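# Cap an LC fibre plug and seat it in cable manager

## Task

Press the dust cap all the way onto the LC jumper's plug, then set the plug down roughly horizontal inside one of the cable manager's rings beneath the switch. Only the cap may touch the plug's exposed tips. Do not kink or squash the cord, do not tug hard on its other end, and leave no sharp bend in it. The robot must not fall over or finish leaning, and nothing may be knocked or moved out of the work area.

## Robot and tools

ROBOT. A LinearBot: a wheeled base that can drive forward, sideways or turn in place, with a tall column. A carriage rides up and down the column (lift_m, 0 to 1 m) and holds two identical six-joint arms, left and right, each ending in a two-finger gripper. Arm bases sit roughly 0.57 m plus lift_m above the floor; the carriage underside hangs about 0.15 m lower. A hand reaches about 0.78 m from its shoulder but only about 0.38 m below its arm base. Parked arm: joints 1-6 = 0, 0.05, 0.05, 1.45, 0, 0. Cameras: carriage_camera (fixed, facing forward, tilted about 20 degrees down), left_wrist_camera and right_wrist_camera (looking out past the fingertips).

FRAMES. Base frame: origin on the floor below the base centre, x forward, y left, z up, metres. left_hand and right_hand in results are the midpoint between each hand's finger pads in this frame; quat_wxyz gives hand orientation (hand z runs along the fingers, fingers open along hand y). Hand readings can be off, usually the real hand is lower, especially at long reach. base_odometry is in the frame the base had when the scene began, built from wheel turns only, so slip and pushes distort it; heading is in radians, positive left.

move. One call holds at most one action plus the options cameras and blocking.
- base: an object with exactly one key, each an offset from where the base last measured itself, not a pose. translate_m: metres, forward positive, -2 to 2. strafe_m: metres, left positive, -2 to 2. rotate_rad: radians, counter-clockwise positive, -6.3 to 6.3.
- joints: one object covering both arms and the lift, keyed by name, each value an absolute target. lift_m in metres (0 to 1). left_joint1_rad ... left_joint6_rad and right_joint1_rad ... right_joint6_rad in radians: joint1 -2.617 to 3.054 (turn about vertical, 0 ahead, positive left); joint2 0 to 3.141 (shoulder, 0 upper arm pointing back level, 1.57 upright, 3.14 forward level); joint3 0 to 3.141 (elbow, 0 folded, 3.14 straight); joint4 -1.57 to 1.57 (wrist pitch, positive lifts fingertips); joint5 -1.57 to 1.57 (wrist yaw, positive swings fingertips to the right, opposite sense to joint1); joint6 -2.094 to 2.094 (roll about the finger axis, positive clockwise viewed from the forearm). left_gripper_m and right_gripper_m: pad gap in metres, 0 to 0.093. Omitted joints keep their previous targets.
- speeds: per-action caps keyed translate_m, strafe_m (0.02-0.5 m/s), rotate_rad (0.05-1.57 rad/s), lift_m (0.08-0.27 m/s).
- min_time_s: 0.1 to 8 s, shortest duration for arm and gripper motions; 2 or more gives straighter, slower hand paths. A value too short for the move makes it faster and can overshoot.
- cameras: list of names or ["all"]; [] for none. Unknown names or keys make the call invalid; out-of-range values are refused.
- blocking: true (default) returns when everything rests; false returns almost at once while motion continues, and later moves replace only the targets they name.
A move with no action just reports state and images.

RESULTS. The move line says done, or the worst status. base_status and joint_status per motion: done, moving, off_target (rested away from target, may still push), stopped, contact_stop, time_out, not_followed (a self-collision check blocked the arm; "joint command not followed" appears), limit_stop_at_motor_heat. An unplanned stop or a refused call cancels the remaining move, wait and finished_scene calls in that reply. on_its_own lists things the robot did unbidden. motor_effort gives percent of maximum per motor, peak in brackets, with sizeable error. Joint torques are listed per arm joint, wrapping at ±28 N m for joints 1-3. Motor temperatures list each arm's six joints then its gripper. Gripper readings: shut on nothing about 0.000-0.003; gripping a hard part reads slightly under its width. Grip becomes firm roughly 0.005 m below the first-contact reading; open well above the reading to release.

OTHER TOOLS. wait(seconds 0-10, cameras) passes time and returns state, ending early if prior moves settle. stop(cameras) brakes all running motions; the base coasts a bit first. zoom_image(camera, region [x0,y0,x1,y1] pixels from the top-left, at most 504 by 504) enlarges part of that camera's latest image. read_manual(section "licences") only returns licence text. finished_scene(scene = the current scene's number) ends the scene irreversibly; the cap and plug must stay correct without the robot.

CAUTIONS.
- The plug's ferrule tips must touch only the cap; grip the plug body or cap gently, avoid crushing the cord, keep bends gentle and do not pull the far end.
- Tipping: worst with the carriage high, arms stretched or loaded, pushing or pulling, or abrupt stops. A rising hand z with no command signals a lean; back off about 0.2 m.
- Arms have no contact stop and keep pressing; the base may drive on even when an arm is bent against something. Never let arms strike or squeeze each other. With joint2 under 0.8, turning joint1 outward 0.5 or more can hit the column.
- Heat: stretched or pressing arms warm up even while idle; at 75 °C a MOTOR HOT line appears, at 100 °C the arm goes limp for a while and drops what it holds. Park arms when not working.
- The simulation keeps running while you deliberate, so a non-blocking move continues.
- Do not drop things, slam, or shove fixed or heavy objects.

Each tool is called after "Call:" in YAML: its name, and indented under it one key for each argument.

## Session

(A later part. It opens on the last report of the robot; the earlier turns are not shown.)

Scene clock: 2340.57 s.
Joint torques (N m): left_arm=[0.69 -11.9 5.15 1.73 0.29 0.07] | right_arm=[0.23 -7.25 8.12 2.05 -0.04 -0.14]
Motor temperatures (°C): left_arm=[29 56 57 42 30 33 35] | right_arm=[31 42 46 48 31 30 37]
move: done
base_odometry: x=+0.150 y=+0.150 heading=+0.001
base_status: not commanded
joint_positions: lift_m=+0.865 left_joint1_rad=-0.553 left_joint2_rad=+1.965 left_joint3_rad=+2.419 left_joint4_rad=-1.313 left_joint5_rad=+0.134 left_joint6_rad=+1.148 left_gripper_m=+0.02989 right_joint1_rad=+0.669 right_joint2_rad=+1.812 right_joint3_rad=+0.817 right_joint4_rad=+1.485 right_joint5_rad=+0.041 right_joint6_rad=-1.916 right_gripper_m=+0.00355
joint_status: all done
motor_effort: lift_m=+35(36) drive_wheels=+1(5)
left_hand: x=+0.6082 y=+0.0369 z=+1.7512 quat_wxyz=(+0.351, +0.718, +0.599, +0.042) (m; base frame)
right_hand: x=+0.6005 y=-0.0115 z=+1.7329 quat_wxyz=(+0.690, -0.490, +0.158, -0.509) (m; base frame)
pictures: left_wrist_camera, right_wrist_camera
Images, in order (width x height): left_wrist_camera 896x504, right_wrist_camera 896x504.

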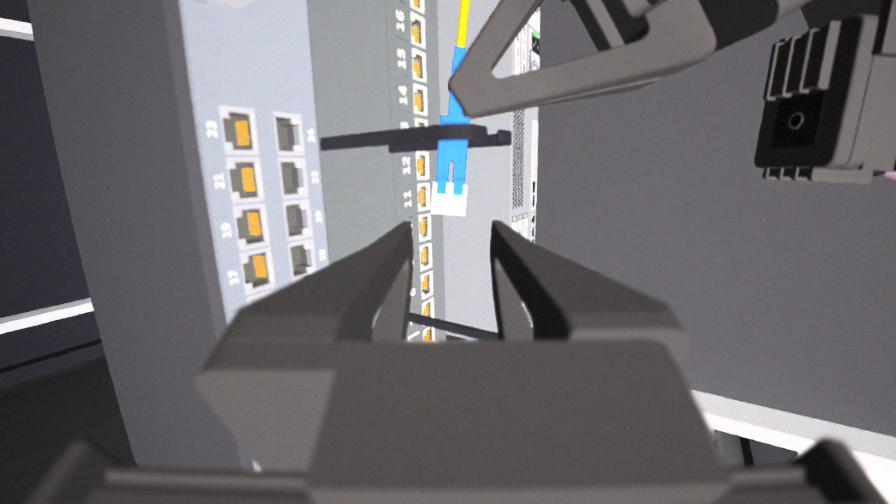

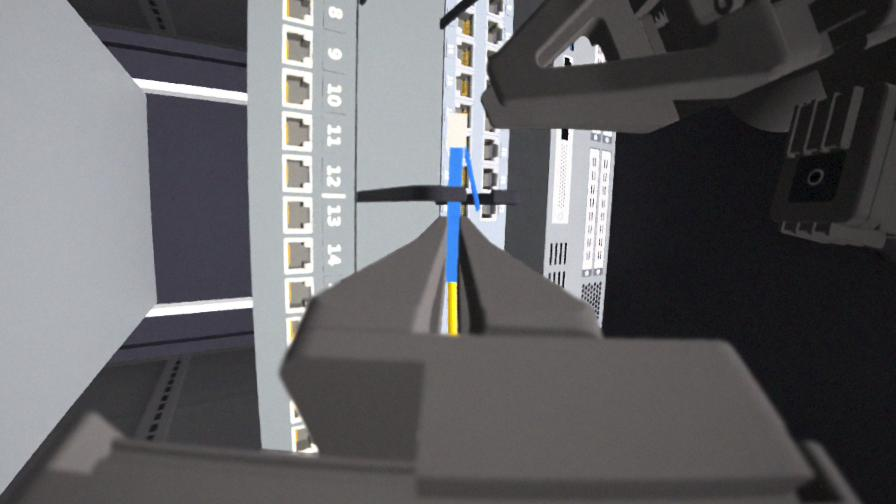

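Call:
move:
  joints: {"left_joint1_rad":-0.521,"left_joint2_rad":1.745,"left_joint3_rad":2.035,"left_joint4_rad":-1.153,"left_joint5_rad":0.152,"left_joint6_rad":1.18}
  min_time_s: 3
  cameras: ["left_wrist_camera","right_wrist_camera"]

Call:
zoom_image:
  camera: "left_wrist_camera"
  region: [390, 100, 520, 230]

Scene clock: 2356.50 s.
Joint torques (N m): left_arm=[1.14 -10.24 5.5 1.6 0.18 0.06] | right_arm=[0.27 -7.24 8.12 2.04 -0.04 -0.13]
Motor temperatures (°C): left_arm=[29 57 56 42 29 33 35] | right_arm=[31 42 46 48 31 30 37]
move: done
base_odometry: x=+0.150 y=+0.150 heading=+0.001
base_status: not commanded
joint_positions: lift_m=+0.865 left_joint1_rad=-0.534 left_joint2_rad=+1.777 left_joint3_rad=+2.054 left_joint4_rad=-1.157 left_joint5_rad=+0.150 left_joint6_rad=+1.171 left_gripper_m=+0.02989 right_joint1_rad=+0.669 right_joint2_rad=+1.812 right_joint3_rad=+0.817 right_joint4_rad=+1.485 right_joint5_rad=+0.041 right_joint6_rad=-1.916 right_gripper_m=+0.00355
joint_status: all done
motor_effort: lift_m=+36(36) drive_wheels=+0(5)
left_hand: x=+0.5893 y=+0.0554 z=+1.7258 quat_wxyz=(+0.342, +0.723, +0.598, +0.039) (m; base frame)
right_hand: x=+0.6005 y=-0.0115 z=+1.7329 quat_wxyz=(+0.690, -0.490, +0.158, -0.509) (m; base frame)
pictures: left_wrist_camera, right_wrist_camera
Images, in order (width x height): left_wrist_camera 896x504, right_wrist_camera 896x504.

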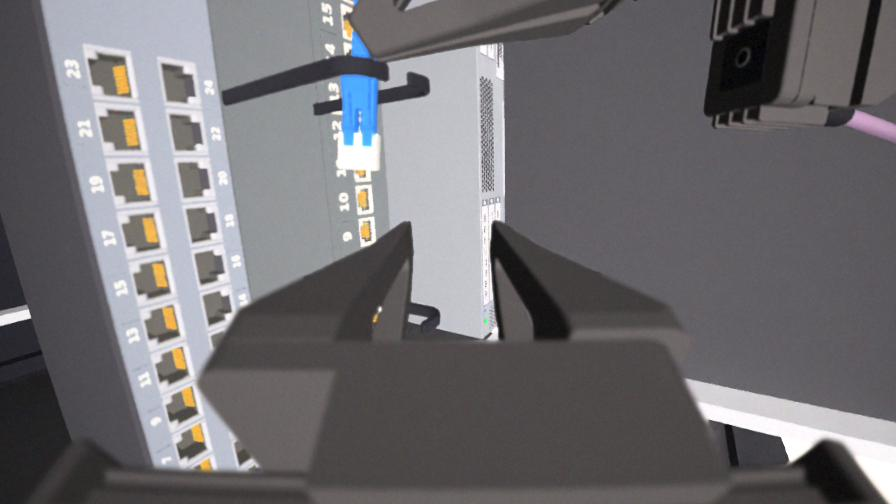

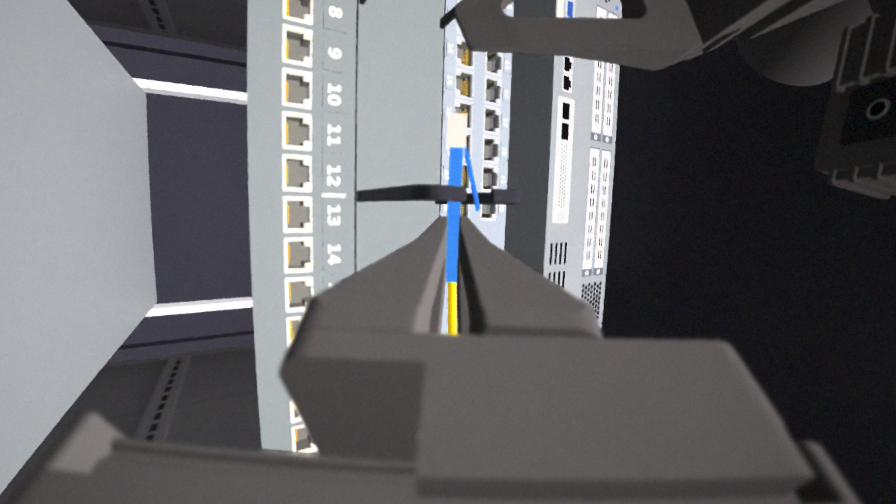

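Scaled by 3.877 from the camera's 896x504 image, which has a finer 1280x720 frame.

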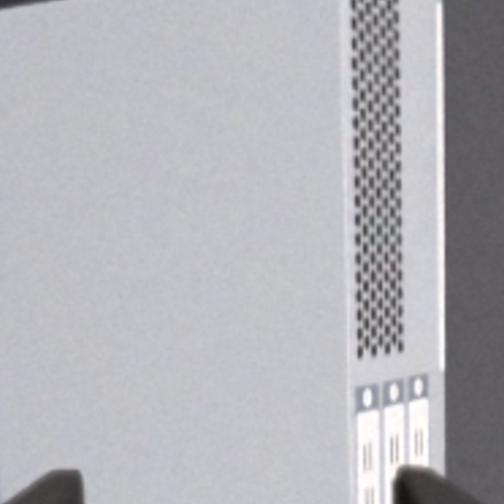

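Call:
move:
  joints: {"left_joint1_rad":-0.52,"left_joint2_rad":1.58,"left_joint3_rad":1.87,"left_joint4_rad":-1.18,"left_joint5_rad":0.165,"left_joint6_rad":1.185}
  min_time_s: 2
  cameras: []

Call:
move:
  joints: {"left_joint1_rad":-0.44,"left_joint2_rad":1.385,"left_joint3_rad":1.728,"left_joint4_rad":-1.22,"left_joint5_rad":0.195,"left_joint6_rad":1.20}
  min_time_s: 2.5
  cameras: ["all"]

Scene clock: 2366.10 s.
Joint torques (N m): left_arm=[0.73 -8.62 5.68 1.44 0.3 0.09] | right_arm=[0.25 -7.24 8.12 2.06 -0.04 -0.14]
Motor temperatures (°C): left_arm=[29 57 55 42 29 33 34] | right_arm=[31 42 46 48 31 30 37]
move: done
base_odometry: x=+0.150 y=+0.150 heading=+0.001
base_status: not commanded
joint_positions: lift_m=+0.865 left_joint1_rad=-0.528 left_joint2_rad=+1.610 left_joint3_rad=+1.886 left_joint4_rad=-1.172 left_joint5_rad=+0.151 left_joint6_rad=+1.174 left_gripper_m=+0.02989 right_joint1_rad=+0.669 right_joint2_rad=+1.812 right_joint3_rad=+0.817 right_joint4_rad=+1.485 right_joint5_rad=+0.041 right_joint6_rad=-1.916 right_gripper_m=+0.00355
joint_status: all done
motor_effort: lift_m=+35(36) drive_wheels=+1(5)
left_hand: x=+0.5505 y=+0.0810 z=+1.7286 quat_wxyz=(+0.336, +0.724, +0.602, +0.037) (m; base frame)
right_hand: x=+0.6005 y=-0.0115 z=+1.7329 quat_wxyz=(+0.690, -0.490, +0.158, -0.509) (m; base frame)
pictures: none
No camera images: "cameras" was empty.

Scene clock: 2368.90 s.
Joint torques (N m): left_arm=[0.69 -6.12 5.59 1.46 0.31 0.08] | right_arm=[0.25 -7.21 8.12 2.05 -0.03 -0.14]
Motor temperatures (°C): left_arm=[29 56 55 41 29 33 34] | right_arm=[31 42 46 48 31 30 37]
move: done
base_odometry: x=+0.150 y=+0.150 heading=+0.001
base_status: not commanded
joint_positions: lift_m=+0.865 left_joint1_rad=-0.448 left_joint2_rad=+1.408 left_joint3_rad=+1.744 left_joint4_rad=-1.212 left_joint5_rad=+0.181 left_joint6_rad=+1.189 left_gripper_m=+0.02989 right_joint1_rad=+0.669 right_joint2_rad=+1.812 right_joint3_rad=+0.817 right_joint4_rad=+1.485 right_joint5_rad=+0.041 right_joint6_rad=-1.916 right_gripper_m=+0.00355
joint_status: all done
motor_effort: lift_m=+35(36) drive_wheels=+0(5)
left_hand: x=+0.5132 y=+0.1289 z=+1.7420 quat_wxyz=(+0.347, +0.705, +0.618, +0.043) (m; base frame)
right_hand: x=+0.6005 y=-0.0115 z=+1.7329 quat_wxyz=(+0.690, -0.490, +0.158, -0.509) (m; base frame)
pictures: carriage_camera, left_wrist_camera, right_wrist_camera
Images, in order (width x height): carriage_camera 896x504, left_wrist_camera 896x504, right_wrist_camera 896x504.

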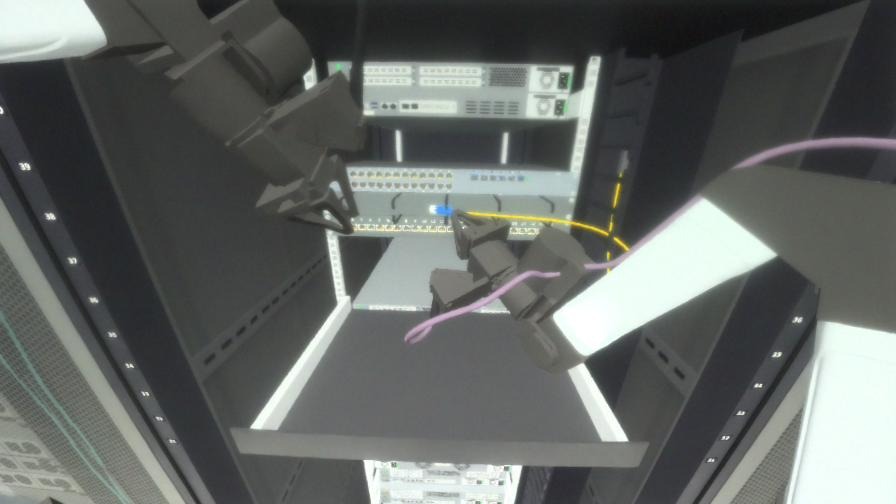

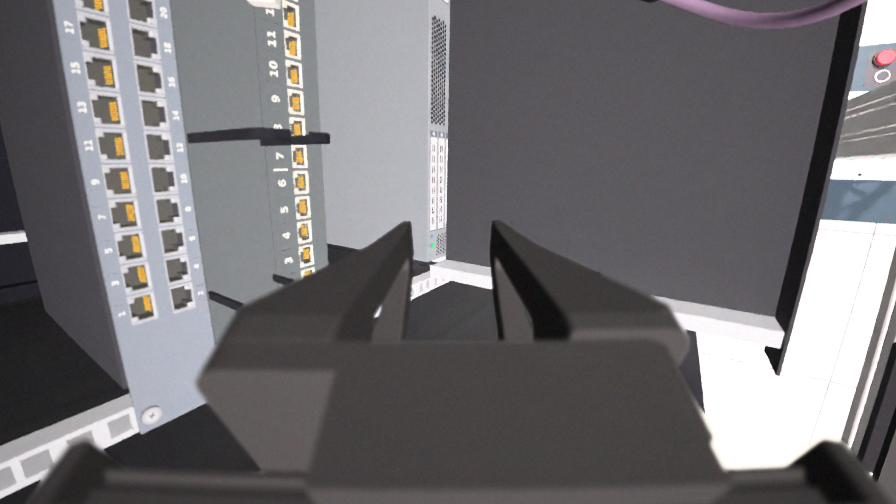

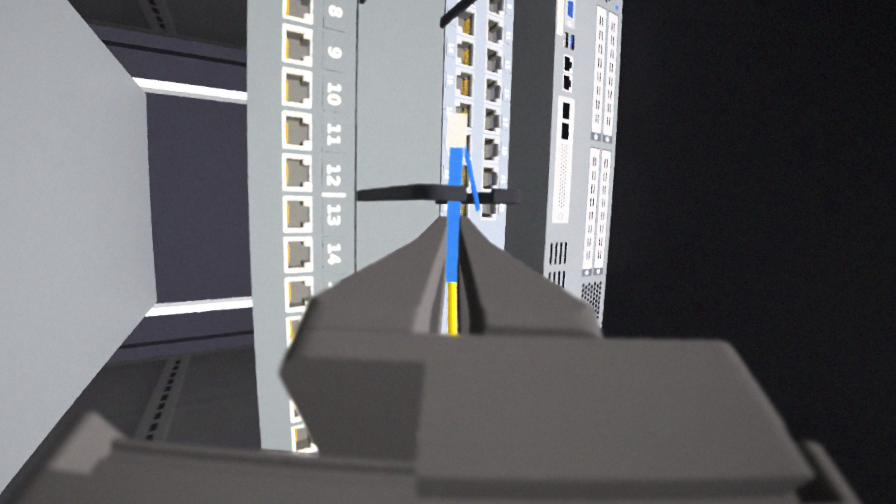

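Call:
zoom_image:
  camera: "carriage_camera"
  region: [380, 170, 540, 260]

Call:
zoom_image:
  camera: "right_wrist_camera"
  region: [400, 90, 530, 220]

Scaled by 3.150 from the camera's 896x504 image, which has a finer 1280x720 frame.

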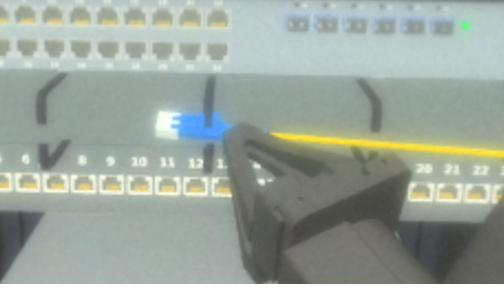

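Scaled by 3.877 from the camera's 896x504 image, which has a finer 1280x720 frame.

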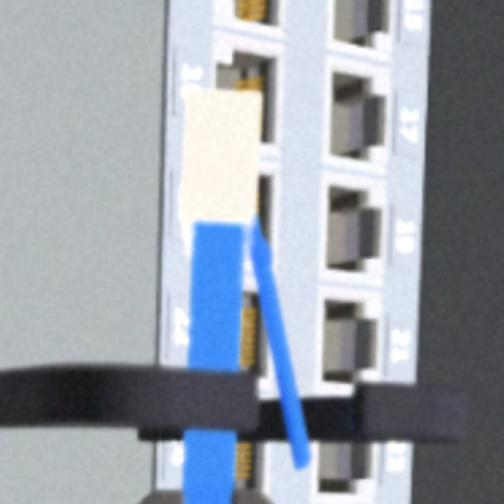

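Call:
move:
  joints: {"right_joint1_rad":0.7045,"right_joint2_rad":1.638,"right_joint3_rad":0.787,"right_joint4_rad":1.183,"right_joint5_rad":0.145,"right_joint6_rad":-1.805}
  min_time_s: 2.5
  cameras: ["carriage_camera","right_wrist_camera"]

Call:
zoom_image:
  camera: "right_wrist_camera"
  region: [400, 90, 530, 220]

Scene clock: 2412.70 s.
Joint torques (N m): left_arm=[0.7 -6.12 5.55 1.47 0.31 0.08] | right_arm=[0.58 -10.18 5.56 2.22 0.09 0.08]
Motor temperatures (°C): left_arm=[29 49 53 41 29 33 34] | right_arm=[31 42 47 48 31 30 37]
move: done
base_odometry: x=+0.150 y=+0.150 heading=+0.001
base_status: not commanded
joint_positions: lift_m=+0.865 left_joint1_rad=-0.448 left_joint2_rad=+1.408 left_joint3_rad=+1.744 left_joint4_rad=-1.213 left_joint5_rad=+0.182 left_joint6_rad=+1.189 left_gripper_m=+0.02989 right_joint1_rad=+0.698 right_joint2_rad=+1.661 right_joint3_rad=+0.801 right_joint4_rad=+1.199 right_joint5_rad=+0.135 right_joint6_rad=-1.815 right_gripper_m=+0.00355
joint_status: all done
motor_effort: lift_m=+36(36) drive_wheels=+4(6)
left_hand: x=+0.5131 y=+0.1289 z=+1.7420 quat_wxyz=(+0.347, +0.705, +0.617, +0.043) (m; base frame)
right_hand: x=+0.5992 y=-0.0154 z=+1.7310 quat_wxyz=(+0.670, -0.531, +0.230, -0.465) (m; base frame)
pictures: carriage_camera, right_wrist_camera
Images, in order (width x height): carriage_camera 896x504, right_wrist_camera 896x504.

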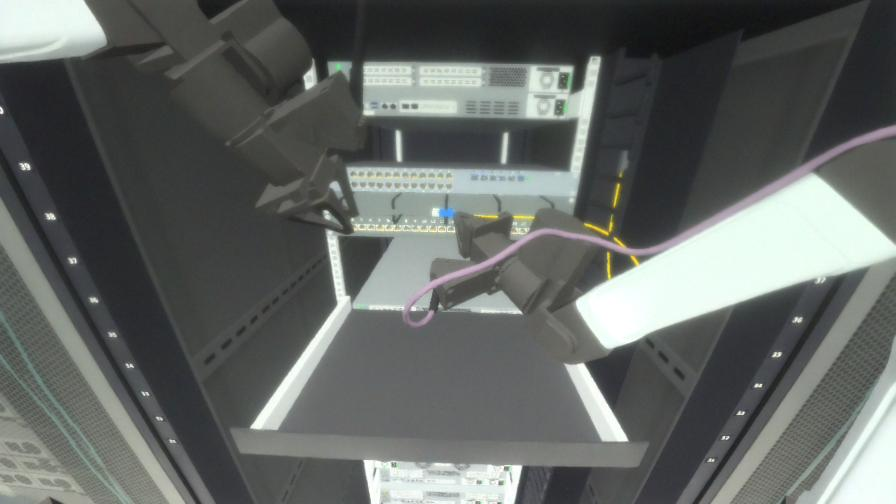

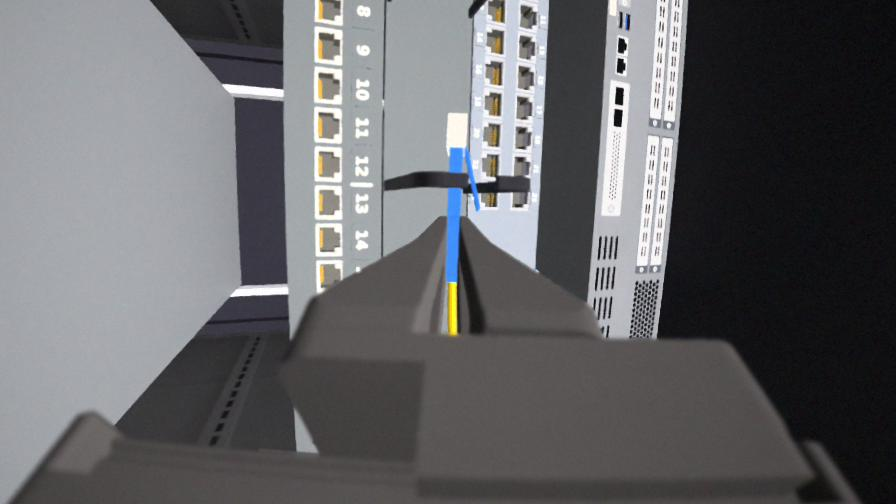

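Scaled by 3.877 from the camera's 896x504 image, which has a finer 1280x720 frame.

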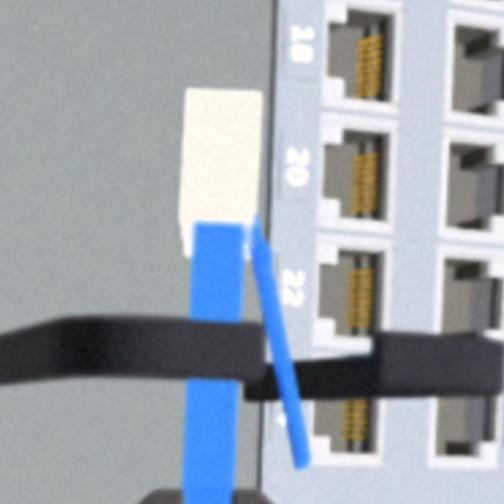

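Call:
move:
  joints: {"right_joint1_rad":0.7215,"right_joint2_rad":1.519,"right_joint3_rad":0.878,"right_joint4_rad":0.845,"right_joint5_rad":0.192,"right_joint6_rad":-1.687}
  min_time_s: 2.5
  cameras: ["right_wrist_camera"]

Call:
zoom_image:
  camera: "right_wrist_camera"
  region: [400, 90, 530, 220]

Scene clock: 2421.33 s.
Joint torques (N m): left_arm=[0.72 -6.13 5.55 1.47 0.31 0.08] | right_arm=[0.59 -9.5 9.76 2.38 0.1 0.1]
move: done
base_odometry: x=+0.150 y=+0.150 heading=+0.001
base_status: not commanded
joint_positions: lift_m=+0.865 left_joint1_rad=-0.448 left_joint2_rad=+1.408 left_joint3_rad=+1.744 left_joint4_rad=-1.213 left_joint5_rad=+0.182 left_joint6_rad=+1.189 left_gripper_m=+0.02989 right_joint1_rad=+0.715 right_joint2_rad=+1.540 right_joint3_rad=+0.852 right_joint4_rad=+0.861 right_joint5_rad=+0.182 right_joint6_rad=-1.697 right_gripper_m=+0.00355
joint_status: all done
motor_effort: lift_m=+36(36) drive_wheels=+0(5)
left_hand: x=+0.5131 y=+0.1289 z=+1.7420 quat_wxyz=(+0.347, +0.705, +0.617, +0.043) (m; base frame)
right_hand: x=+0.5989 y=-0.0154 z=+1.7292 quat_wxyz=(+0.645, -0.574, +0.294, -0.411) (m; base frame)
pictures: right_wrist_camera
Images, in order (width x height): right_wrist_camera 896x504.

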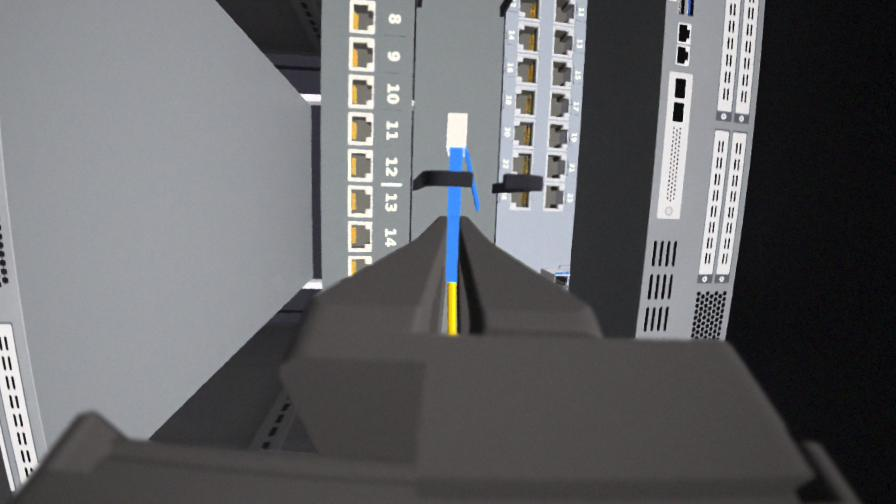

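Scaled by 3.877 from the camera's 896x504 image, which has a finer 1280x720 frame.

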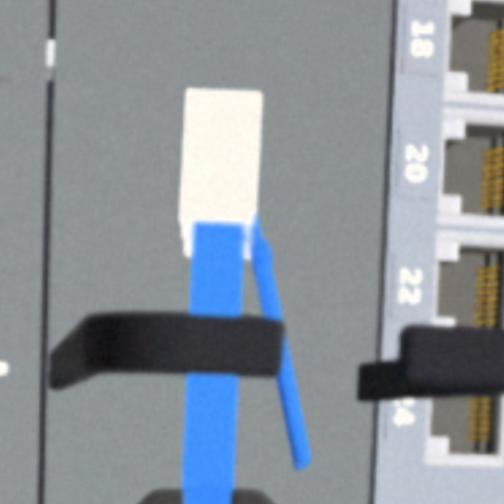

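Call:
move:
  joints: {"right_joint1_rad":0.7275,"right_joint2_rad":1.450,"right_joint3_rad":0.967,"right_joint4_rad":0.515,"right_joint5_rad":0.207,"right_joint6_rad":-1.560}
  min_time_s: 2.5
  cameras: ["right_wrist_camera"]

Call:
zoom_image:
  camera: "right_wrist_camera"
  region: [400, 90, 530, 220]

Scene clock: 2438.33 s.
Joint torques (N m): left_arm=[0.72 -6.12 5.56 1.47 0.31 0.08] | right_arm=[0.61 -9.17 10.29 2.45 0.1 0.11]
move: done
base_odometry: x=+0.150 y=+0.150 heading=+0.001
base_status: not commanded
joint_positions: lift_m=+0.865 left_joint1_rad=-0.448 left_joint2_rad=+1.408 left_joint3_rad=+1.744 left_joint4_rad=-1.213 left_joint5_rad=+0.182 left_joint6_rad=+1.189 left_gripper_m=+0.02989 right_joint1_rad=+0.721 right_joint2_rad=+1.471 right_joint3_rad=+0.939 right_joint4_rad=+0.532 right_joint5_rad=+0.197 right_joint6_rad=-1.570 right_gripper_m=+0.00355
joint_status: all done
motor_effort: lift_m=+36(36) drive_wheels=+3(6)
left_hand: x=+0.5131 y=+0.1289 z=+1.7420 quat_wxyz=(+0.347, +0.705, +0.617, +0.043) (m; base frame)
right_hand: x=+0.5982 y=-0.0156 z=+1.7226 quat_wxyz=(+0.612, -0.612, +0.354, -0.353) (m; base frame)
pictures: right_wrist_camera
Images, in order (width x height): right_wrist_camera 896x504.

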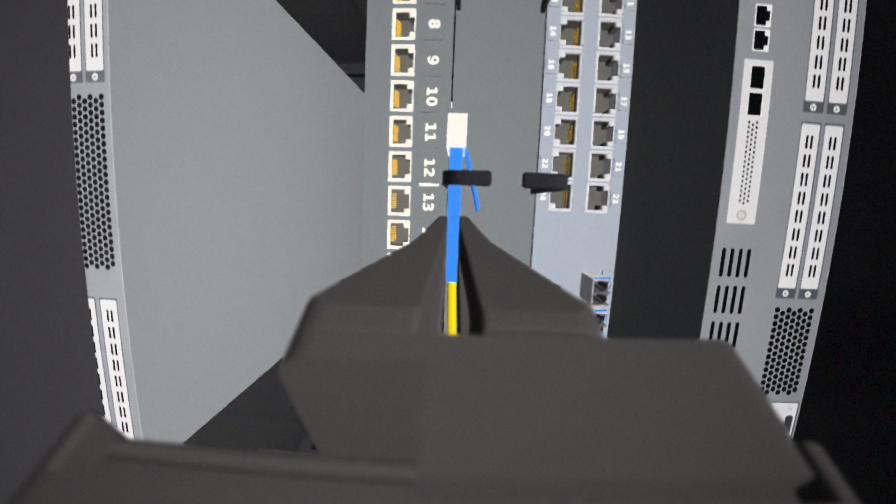

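Scaled by 3.877 from the camera's 896x504 image, which has a finer 1280x720 frame.

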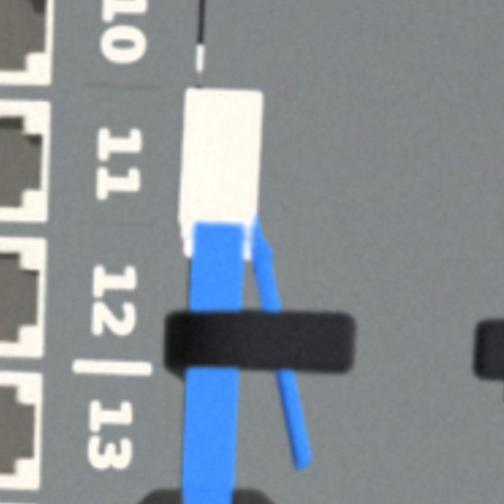

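Call:
move:
  joints: {"right_gripper_m":0.03}
  min_time_s: 3
  cameras: ["all"]

Call:
zoom_image:
  camera: "right_wrist_camera"
  region: [400, 90, 530, 220]

Call:
zoom_image:
  camera: "carriage_camera"
  region: [380, 170, 540, 260]

Scene clock: 2458.87 s.
Joint torques (N m): left_arm=[0.72 -6.13 5.55 1.47 0.3 0.08] | right_arm=[0.59 -9.17 10.28 2.45 0.11 0.1]
move: done
base_odometry: x=+0.150 y=+0.150 heading=+0.001
base_status: not commanded
joint_positions: lift_m=+0.865 left_joint1_rad=-0.448 left_joint2_rad=+1.408 left_joint3_rad=+1.744 left_joint4_rad=-1.213 left_joint5_rad=+0.182 left_joint6_rad=+1.189 left_gripper_m=+0.02989 right_joint1_rad=+0.721 right_joint2_rad=+1.471 right_joint3_rad=+0.939 right_joint4_rad=+0.532 right_joint5_rad=+0.197 right_joint6_rad=-1.569 right_gripper_m=+0.02988
joint_status: all done
motor_effort: lift_m=+36(36) drive_wheels=+5(6)
left_hand: x=+0.5131 y=+0.1289 z=+1.7420 quat_wxyz=(+0.347, +0.705, +0.617, +0.043) (m; base frame)
right_hand: x=+0.5982 y=-0.0156 z=+1.7226 quat_wxyz=(+0.613, -0.612, +0.354, -0.353) (m; base frame)
pictures: carriage_camera, left_wrist_camera, right_wrist_camera
Images, in order (width x height): carriage_camera 896x504, left_wrist_camera 896x504, right_wrist_camera 896x504.

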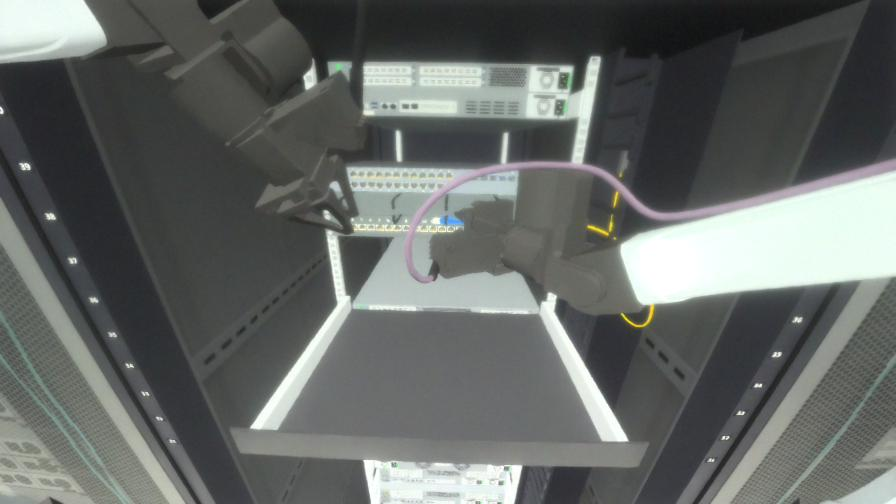

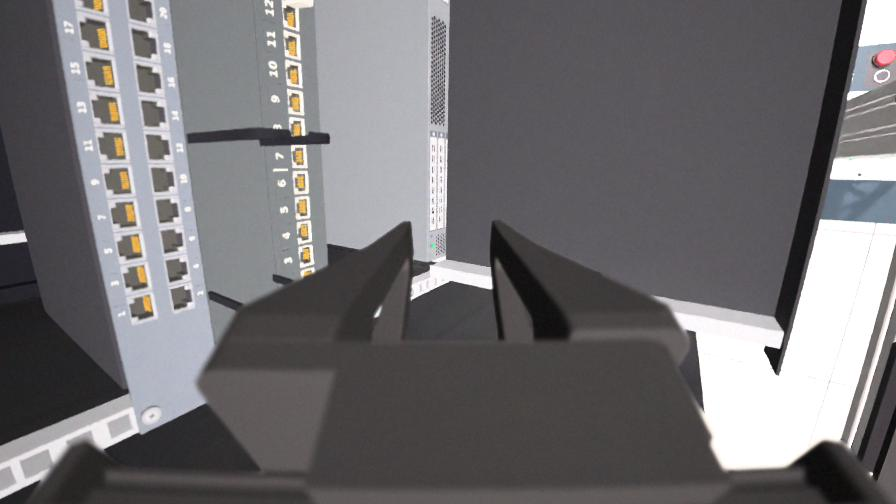

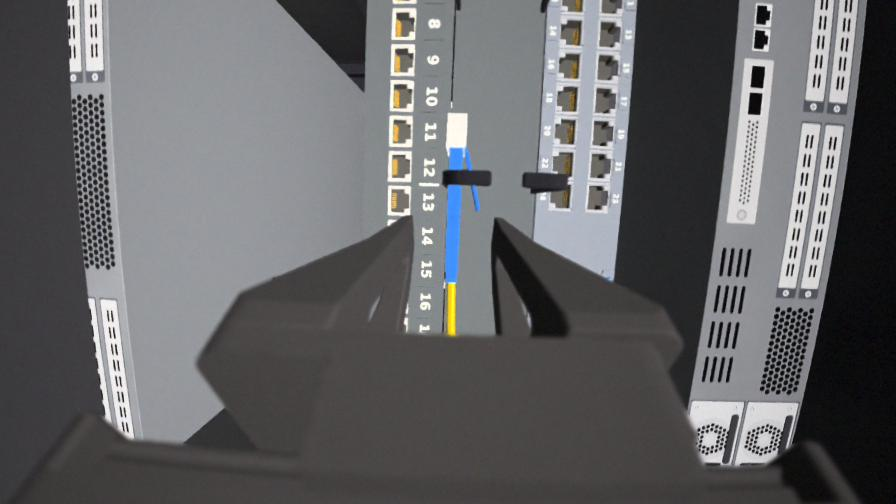

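Scaled by 3.877 from the camera's 896x504 image, which has a finer 1280x720 frame.

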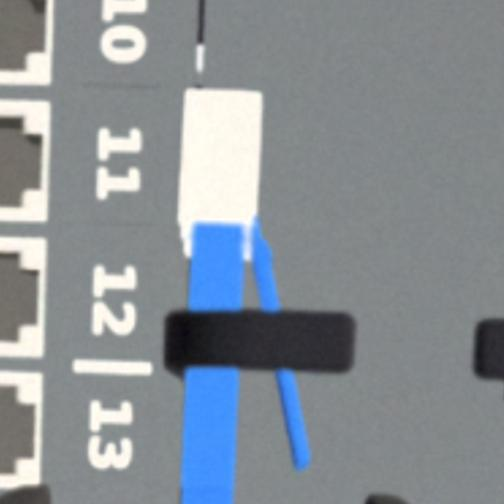

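Scaled by 3.150 from the camera's 896x504 image, which has a finer 1280x720 frame.

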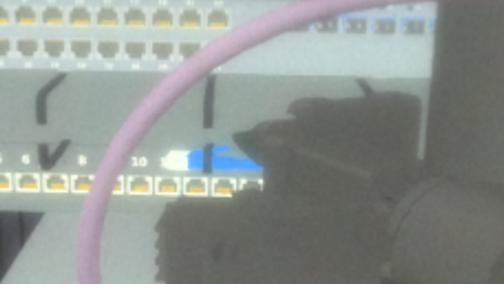

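Call:
move:
  joints: {"right_joint1_rad":0.774,"right_joint2_rad":1.199,"right_joint3_rad":0.735,"right_joint4_rad":0.462,"right_joint5_rad":0.255}
  min_time_s: 3
  cameras: ["all"]

Call:
zoom_image:
  camera: "right_wrist_camera"
  region: [380, 80, 540, 260]

Call:
zoom_image:
  camera: "carriage_camera"
  region: [380, 170, 540, 260]

Scene clock: 2474.73 s.
Joint torques (N m): left_arm=[0.73 -6.13 5.56 1.47 0.3 0.09] | right_arm=[0.59 -6.22 6.57 2.43 0.1 0.1]
Motor temperatures (°C): left_arm=[29 47 51 41 29 33 34] | right_arm=[31 45 52 48 31 30 36]
move: done
base_odometry: x=+0.150 y=+0.150 heading=+0.001
base_status: not commanded
joint_positions: lift_m=+0.865 left_joint1_rad=-0.448 left_joint2_rad=+1.408 left_joint3_rad=+1.744 left_joint4_rad=-1.213 left_joint5_rad=+0.182 left_joint6_rad=+1.189 left_gripper_m=+0.02989 right_joint1_rad=+0.768 right_joint2_rad=+1.214 right_joint3_rad=+0.751 right_joint4_rad=+0.480 right_joint5_rad=+0.245 right_joint6_rad=-1.569 right_gripper_m=+0.02989
joint_status: all done
motor_effort: lift_m=+36(36) drive_wheels=+2(5)
left_hand: x=+0.5129 y=+0.1288 z=+1.7419 quat_wxyz=(+0.347, +0.705, +0.617, +0.043) (m; base frame)
right_hand: x=+0.5444 y=-0.0480 z=+1.7282 quat_wxyz=(+0.618, -0.606, +0.353, -0.355) (m; base frame)
pictures: carriage_camera, left_wrist_camera, right_wrist_camera
Images, in order (width x height): carriage_camera 896x504, left_wrist_camera 896x504, right_wrist_camera 896x504.

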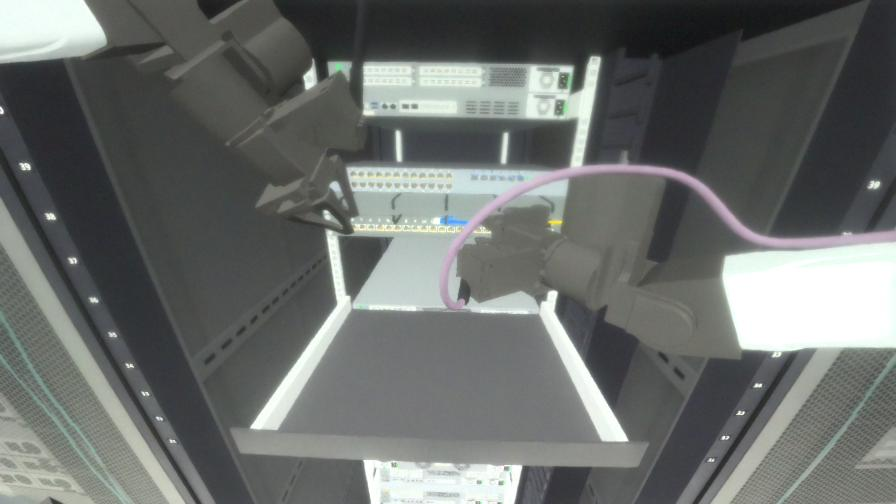

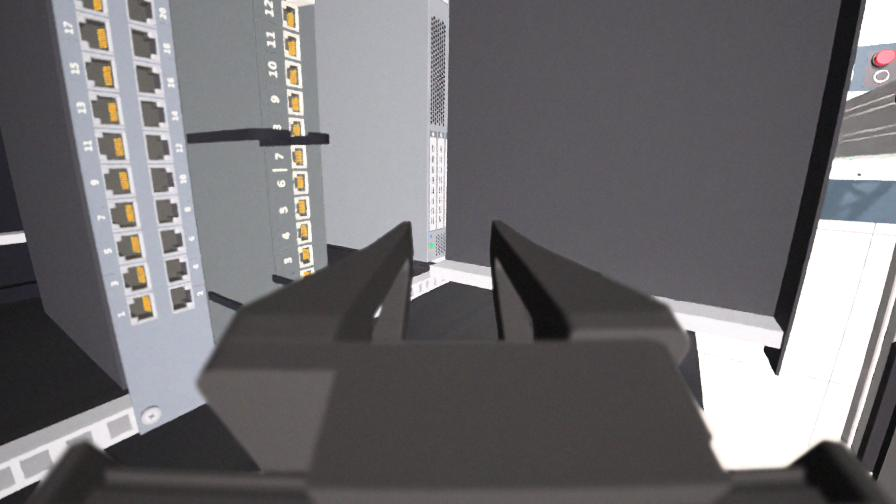

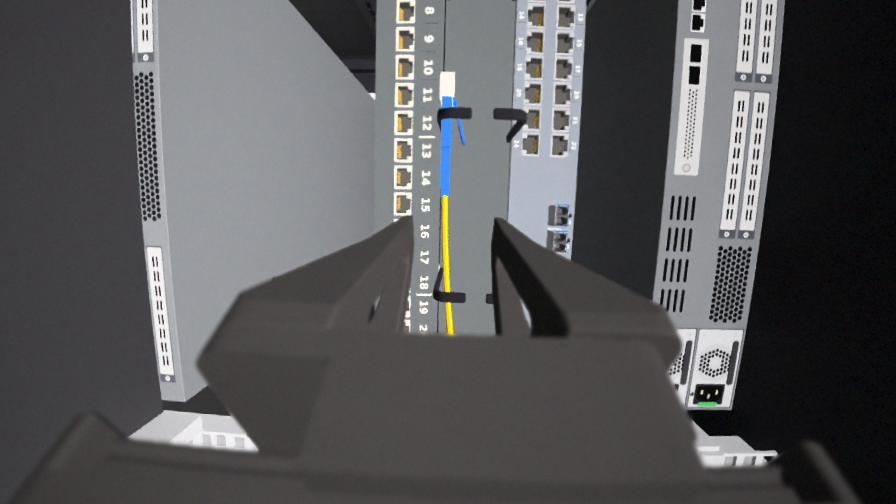

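Scaled by 2.800 from the camera's 896x504 image, which has a finer 1280x720 frame.

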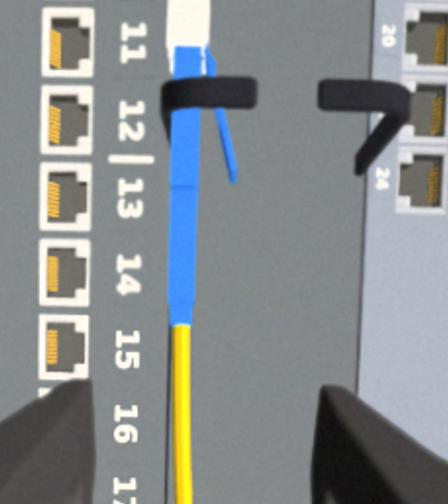

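Scaled by 3.150 from the camera's 896x504 image, which has a finer 1280x720 frame.

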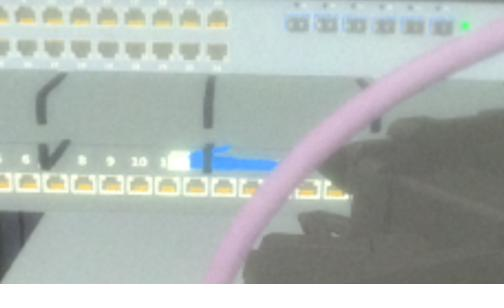

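Call:
move:
  base: {"translate_m":-0.2}
  speeds: {"translate_m":0.1}
  cameras: ["all"]

Call:
zoom_image:
  camera: "right_wrist_camera"
  region: [380, 60, 540, 220]

Call:
zoom_image:
  camera: "carriage_camera"
  region: [380, 150, 640, 300]

Scene clock: 2499.73 s.
Joint torques (N m): left_arm=[0.62 -5.41 5.56 1.54 0.29 0.08] | right_arm=[0.47 -5.83 6.57 2.47 0.09 0.1]
move: done
base_odometry: x=-0.050 y=+0.150 heading=+0.001
base_status: done
joint_positions: lift_m=+0.865 left_joint1_rad=-0.447 left_joint2_rad=+1.400 left_joint3_rad=+1.744 left_joint4_rad=-1.217 left_joint5_rad=+0.184 left_joint6_rad=+1.189 left_gripper_m=+0.02989 right_joint1_rad=+0.769 right_joint2_rad=+1.211 right_joint3_rad=+0.751 right_joint4_rad=+0.476 right_joint5_rad=+0.247 right_joint6_rad=-1.569 right_gripper_m=+0.02989
joint_status: not commanded
motor_effort: lift_m=+36(36) drive_wheels=-2(9)
left_hand: x=+0.5109 y=+0.1300 z=+1.7438 quat_wxyz=(+0.348, +0.704, +0.617, +0.043) (m; base frame)
right_hand: x=+0.5437 y=-0.0482 z=+1.7287 quat_wxyz=(+0.618, -0.606, +0.353, -0.355) (m; base frame)
pictures: carriage_camera, left_wrist_camera, right_wrist_camera
Images, in order (width x height): carriage_camera 896x504, left_wrist_camera 896x504, right_wrist_camera 896x504.

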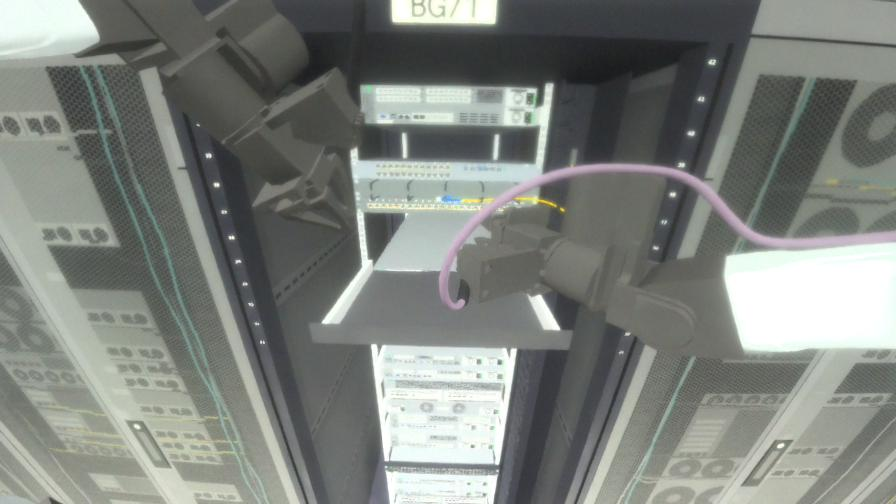

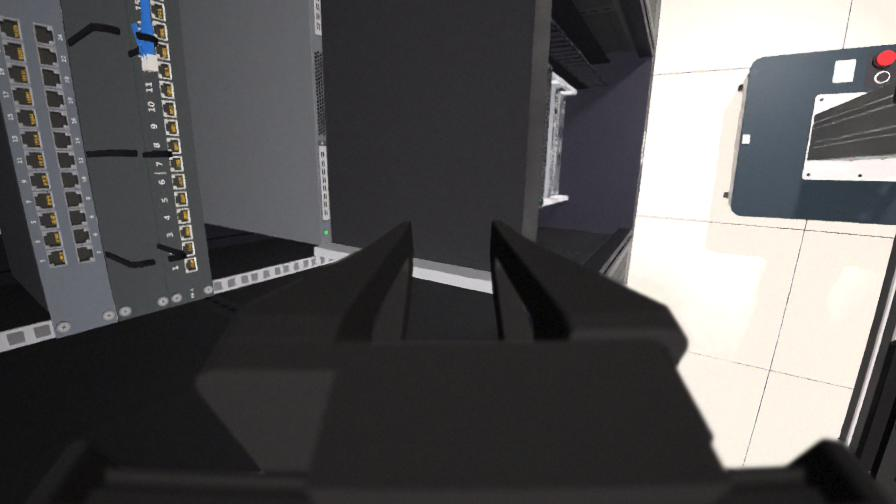

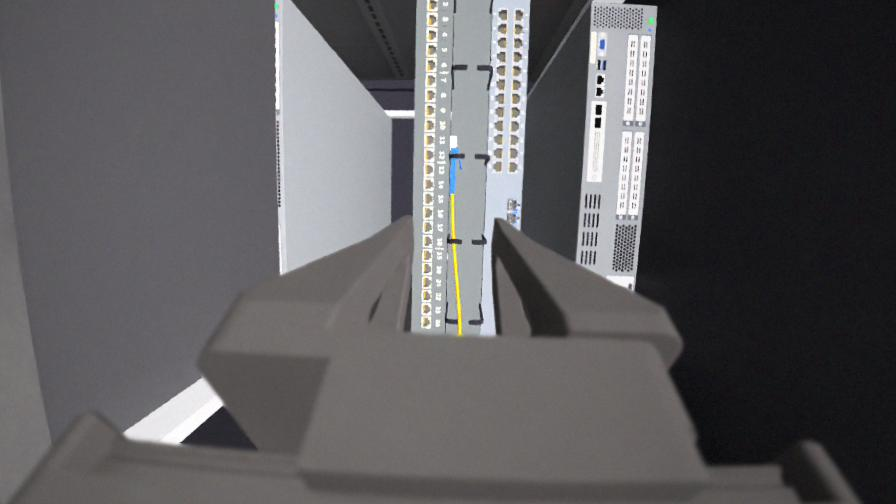

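Scaled by 3.150 from the camera's 896x504 image, which has a finer 1280x720 frame.

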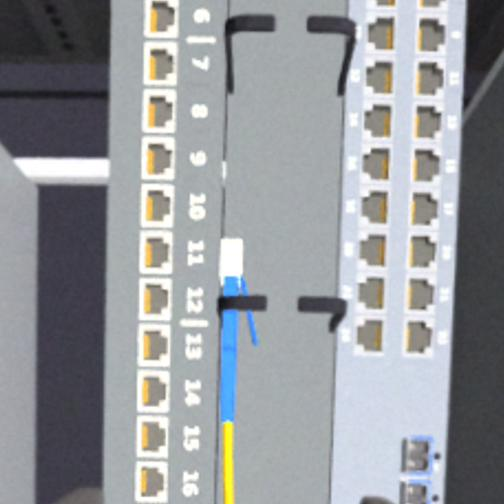

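Scaled by 1.938 from the camera's 896x504 image, which has a finer 1280x720 frame.

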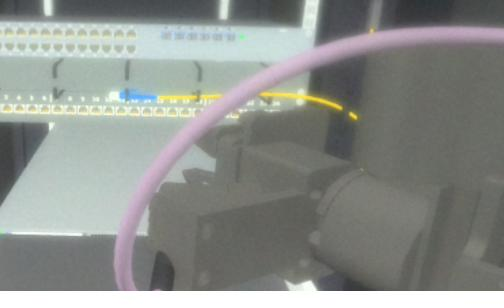

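Call:
zoom_image:
  camera: "left_wrist_camera"
  region: [90, 0, 220, 100]

Call:
zoom_image:
  camera: "right_wrist_camera"
  region: [430, 120, 490, 220]

Call:
zoom_image:
  camera: "carriage_camera"
  region: [420, 180, 500, 225]

Scaled by 3.877 from the camera's 896x504 image, which has a finer 1280x720 frame.

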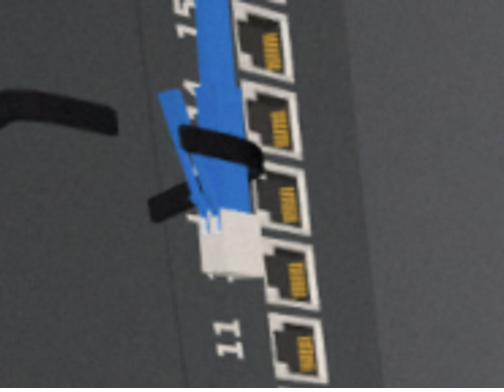

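Scaled by 5.040 from the camera's 896x504 image, which has a finer 1280x720 frame.

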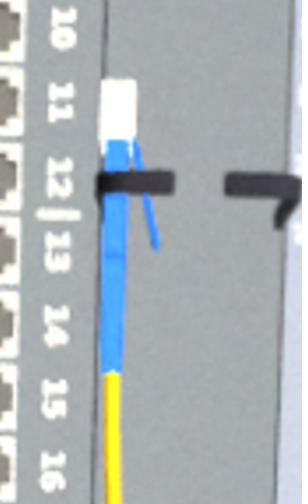

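Scaled by 6.300 from the camera's 896x504 image, which has a finer 1280x720 frame.

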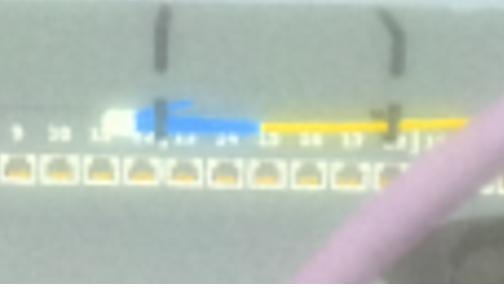

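Call:
move:
  joints: {"right_joint2_rad":0.75,"right_joint3_rad":0.52,"right_joint4_rad":0.3}
  min_time_s: 2
  cameras: []

Call:
move:
  joints: {"right_joint1_rad":0.2,"right_joint2_rad":0.3,"right_joint3_rad":0.2,"right_joint4_rad":1.2,"right_joint5_rad":0,"right_joint6_rad":0}
  min_time_s: 3
  cameras: ["carriage_camera"]

Call:
zoom_image:
  camera: "carriage_camera"
  region: [400, 140, 660, 340]

Scene clock: 2520.77 s.
Joint torques (N m): left_arm=[0.61 -5.44 5.53 1.53 0.29 0.08] | right_arm=[0.42 -1.76 6.64 2.38 0.08 0.11]
move: done
base_odometry: x=-0.050 y=+0.150 heading=+0.001
base_status: not commanded
joint_positions: lift_m=+0.865 left_joint1_rad=-0.447 left_joint2_rad=+1.400 left_joint3_rad=+1.744 left_joint4_rad=-1.217 left_joint5_rad=+0.184 left_joint6_rad=+1.189 left_gripper_m=+0.02989 right_joint1_rad=+0.769 right_joint2_rad=+0.757 right_joint3_rad=+0.536 right_joint4_rad=+0.318 right_joint5_rad=+0.247 right_joint6_rad=-1.569 right_gripper_m=+0.02989
joint_status: all done
motor_effort: lift_m=+36(36) drive_wheels=+2(8)
left_hand: x=+0.5109 y=+0.1300 z=+1.7438 quat_wxyz=(+0.348, +0.704, +0.617, +0.043) (m; base frame)
right_hand: x=+0.4762 y=-0.1137 z=+1.7422 quat_wxyz=(+0.645, -0.578, +0.345, -0.363) (m; base frame)
pictures: none
No camera images: "cameras" was empty.

Scene clock: 2524.10 s.
Joint torques (N m): left_arm=[0.62 -5.42 5.52 1.52 0.28 0.08] | right_arm=[-0.68 1.77 5.34 0.81 -0.11 0.04]
move: done
base_odometry: x=-0.050 y=+0.150 heading=+0.001
base_status: not commanded
joint_positions: lift_m=+0.865 left_joint1_rad=-0.447 left_joint2_rad=+1.400 left_joint3_rad=+1.744 left_joint4_rad=-1.217 left_joint5_rad=+0.184 left_joint6_rad=+1.189 left_gripper_m=+0.02989 right_joint1_rad=+0.206 right_joint2_rad=+0.309 right_joint3_rad=+0.214 right_joint4_rad=+1.193 right_joint5_rad=+0.010 right_joint6_rad=-0.012 right_gripper_m=+0.02989
joint_status: all done
motor_effort: lift_m=+36(36) drive_wheels=+6(8)
left_hand: x=+0.5109 y=+0.1300 z=+1.7438 quat_wxyz=(+0.348, +0.704, +0.617, +0.043) (m; base frame)
right_hand: x=+0.3438 y=-0.2818 z=+1.8701 quat_wxyz=(+0.968, -0.021, +0.233, +0.093) (m; base frame)
pictures: carriage_camera
Images, in order (width x height): carriage_camera 896x504.

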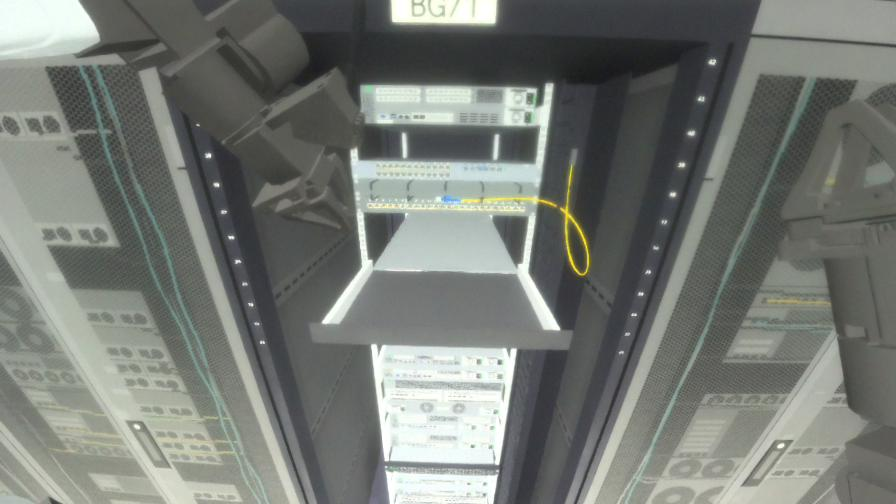

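Scaled by 1.938 from the camera's 896x504 image, which has a finer 1280x720 frame.

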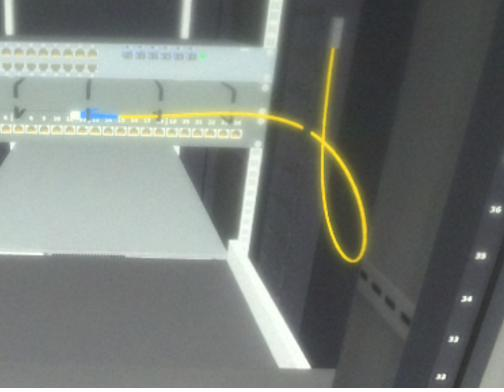

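Call:
finished_scene:
  scene: 1

The scene is finished: the task was done.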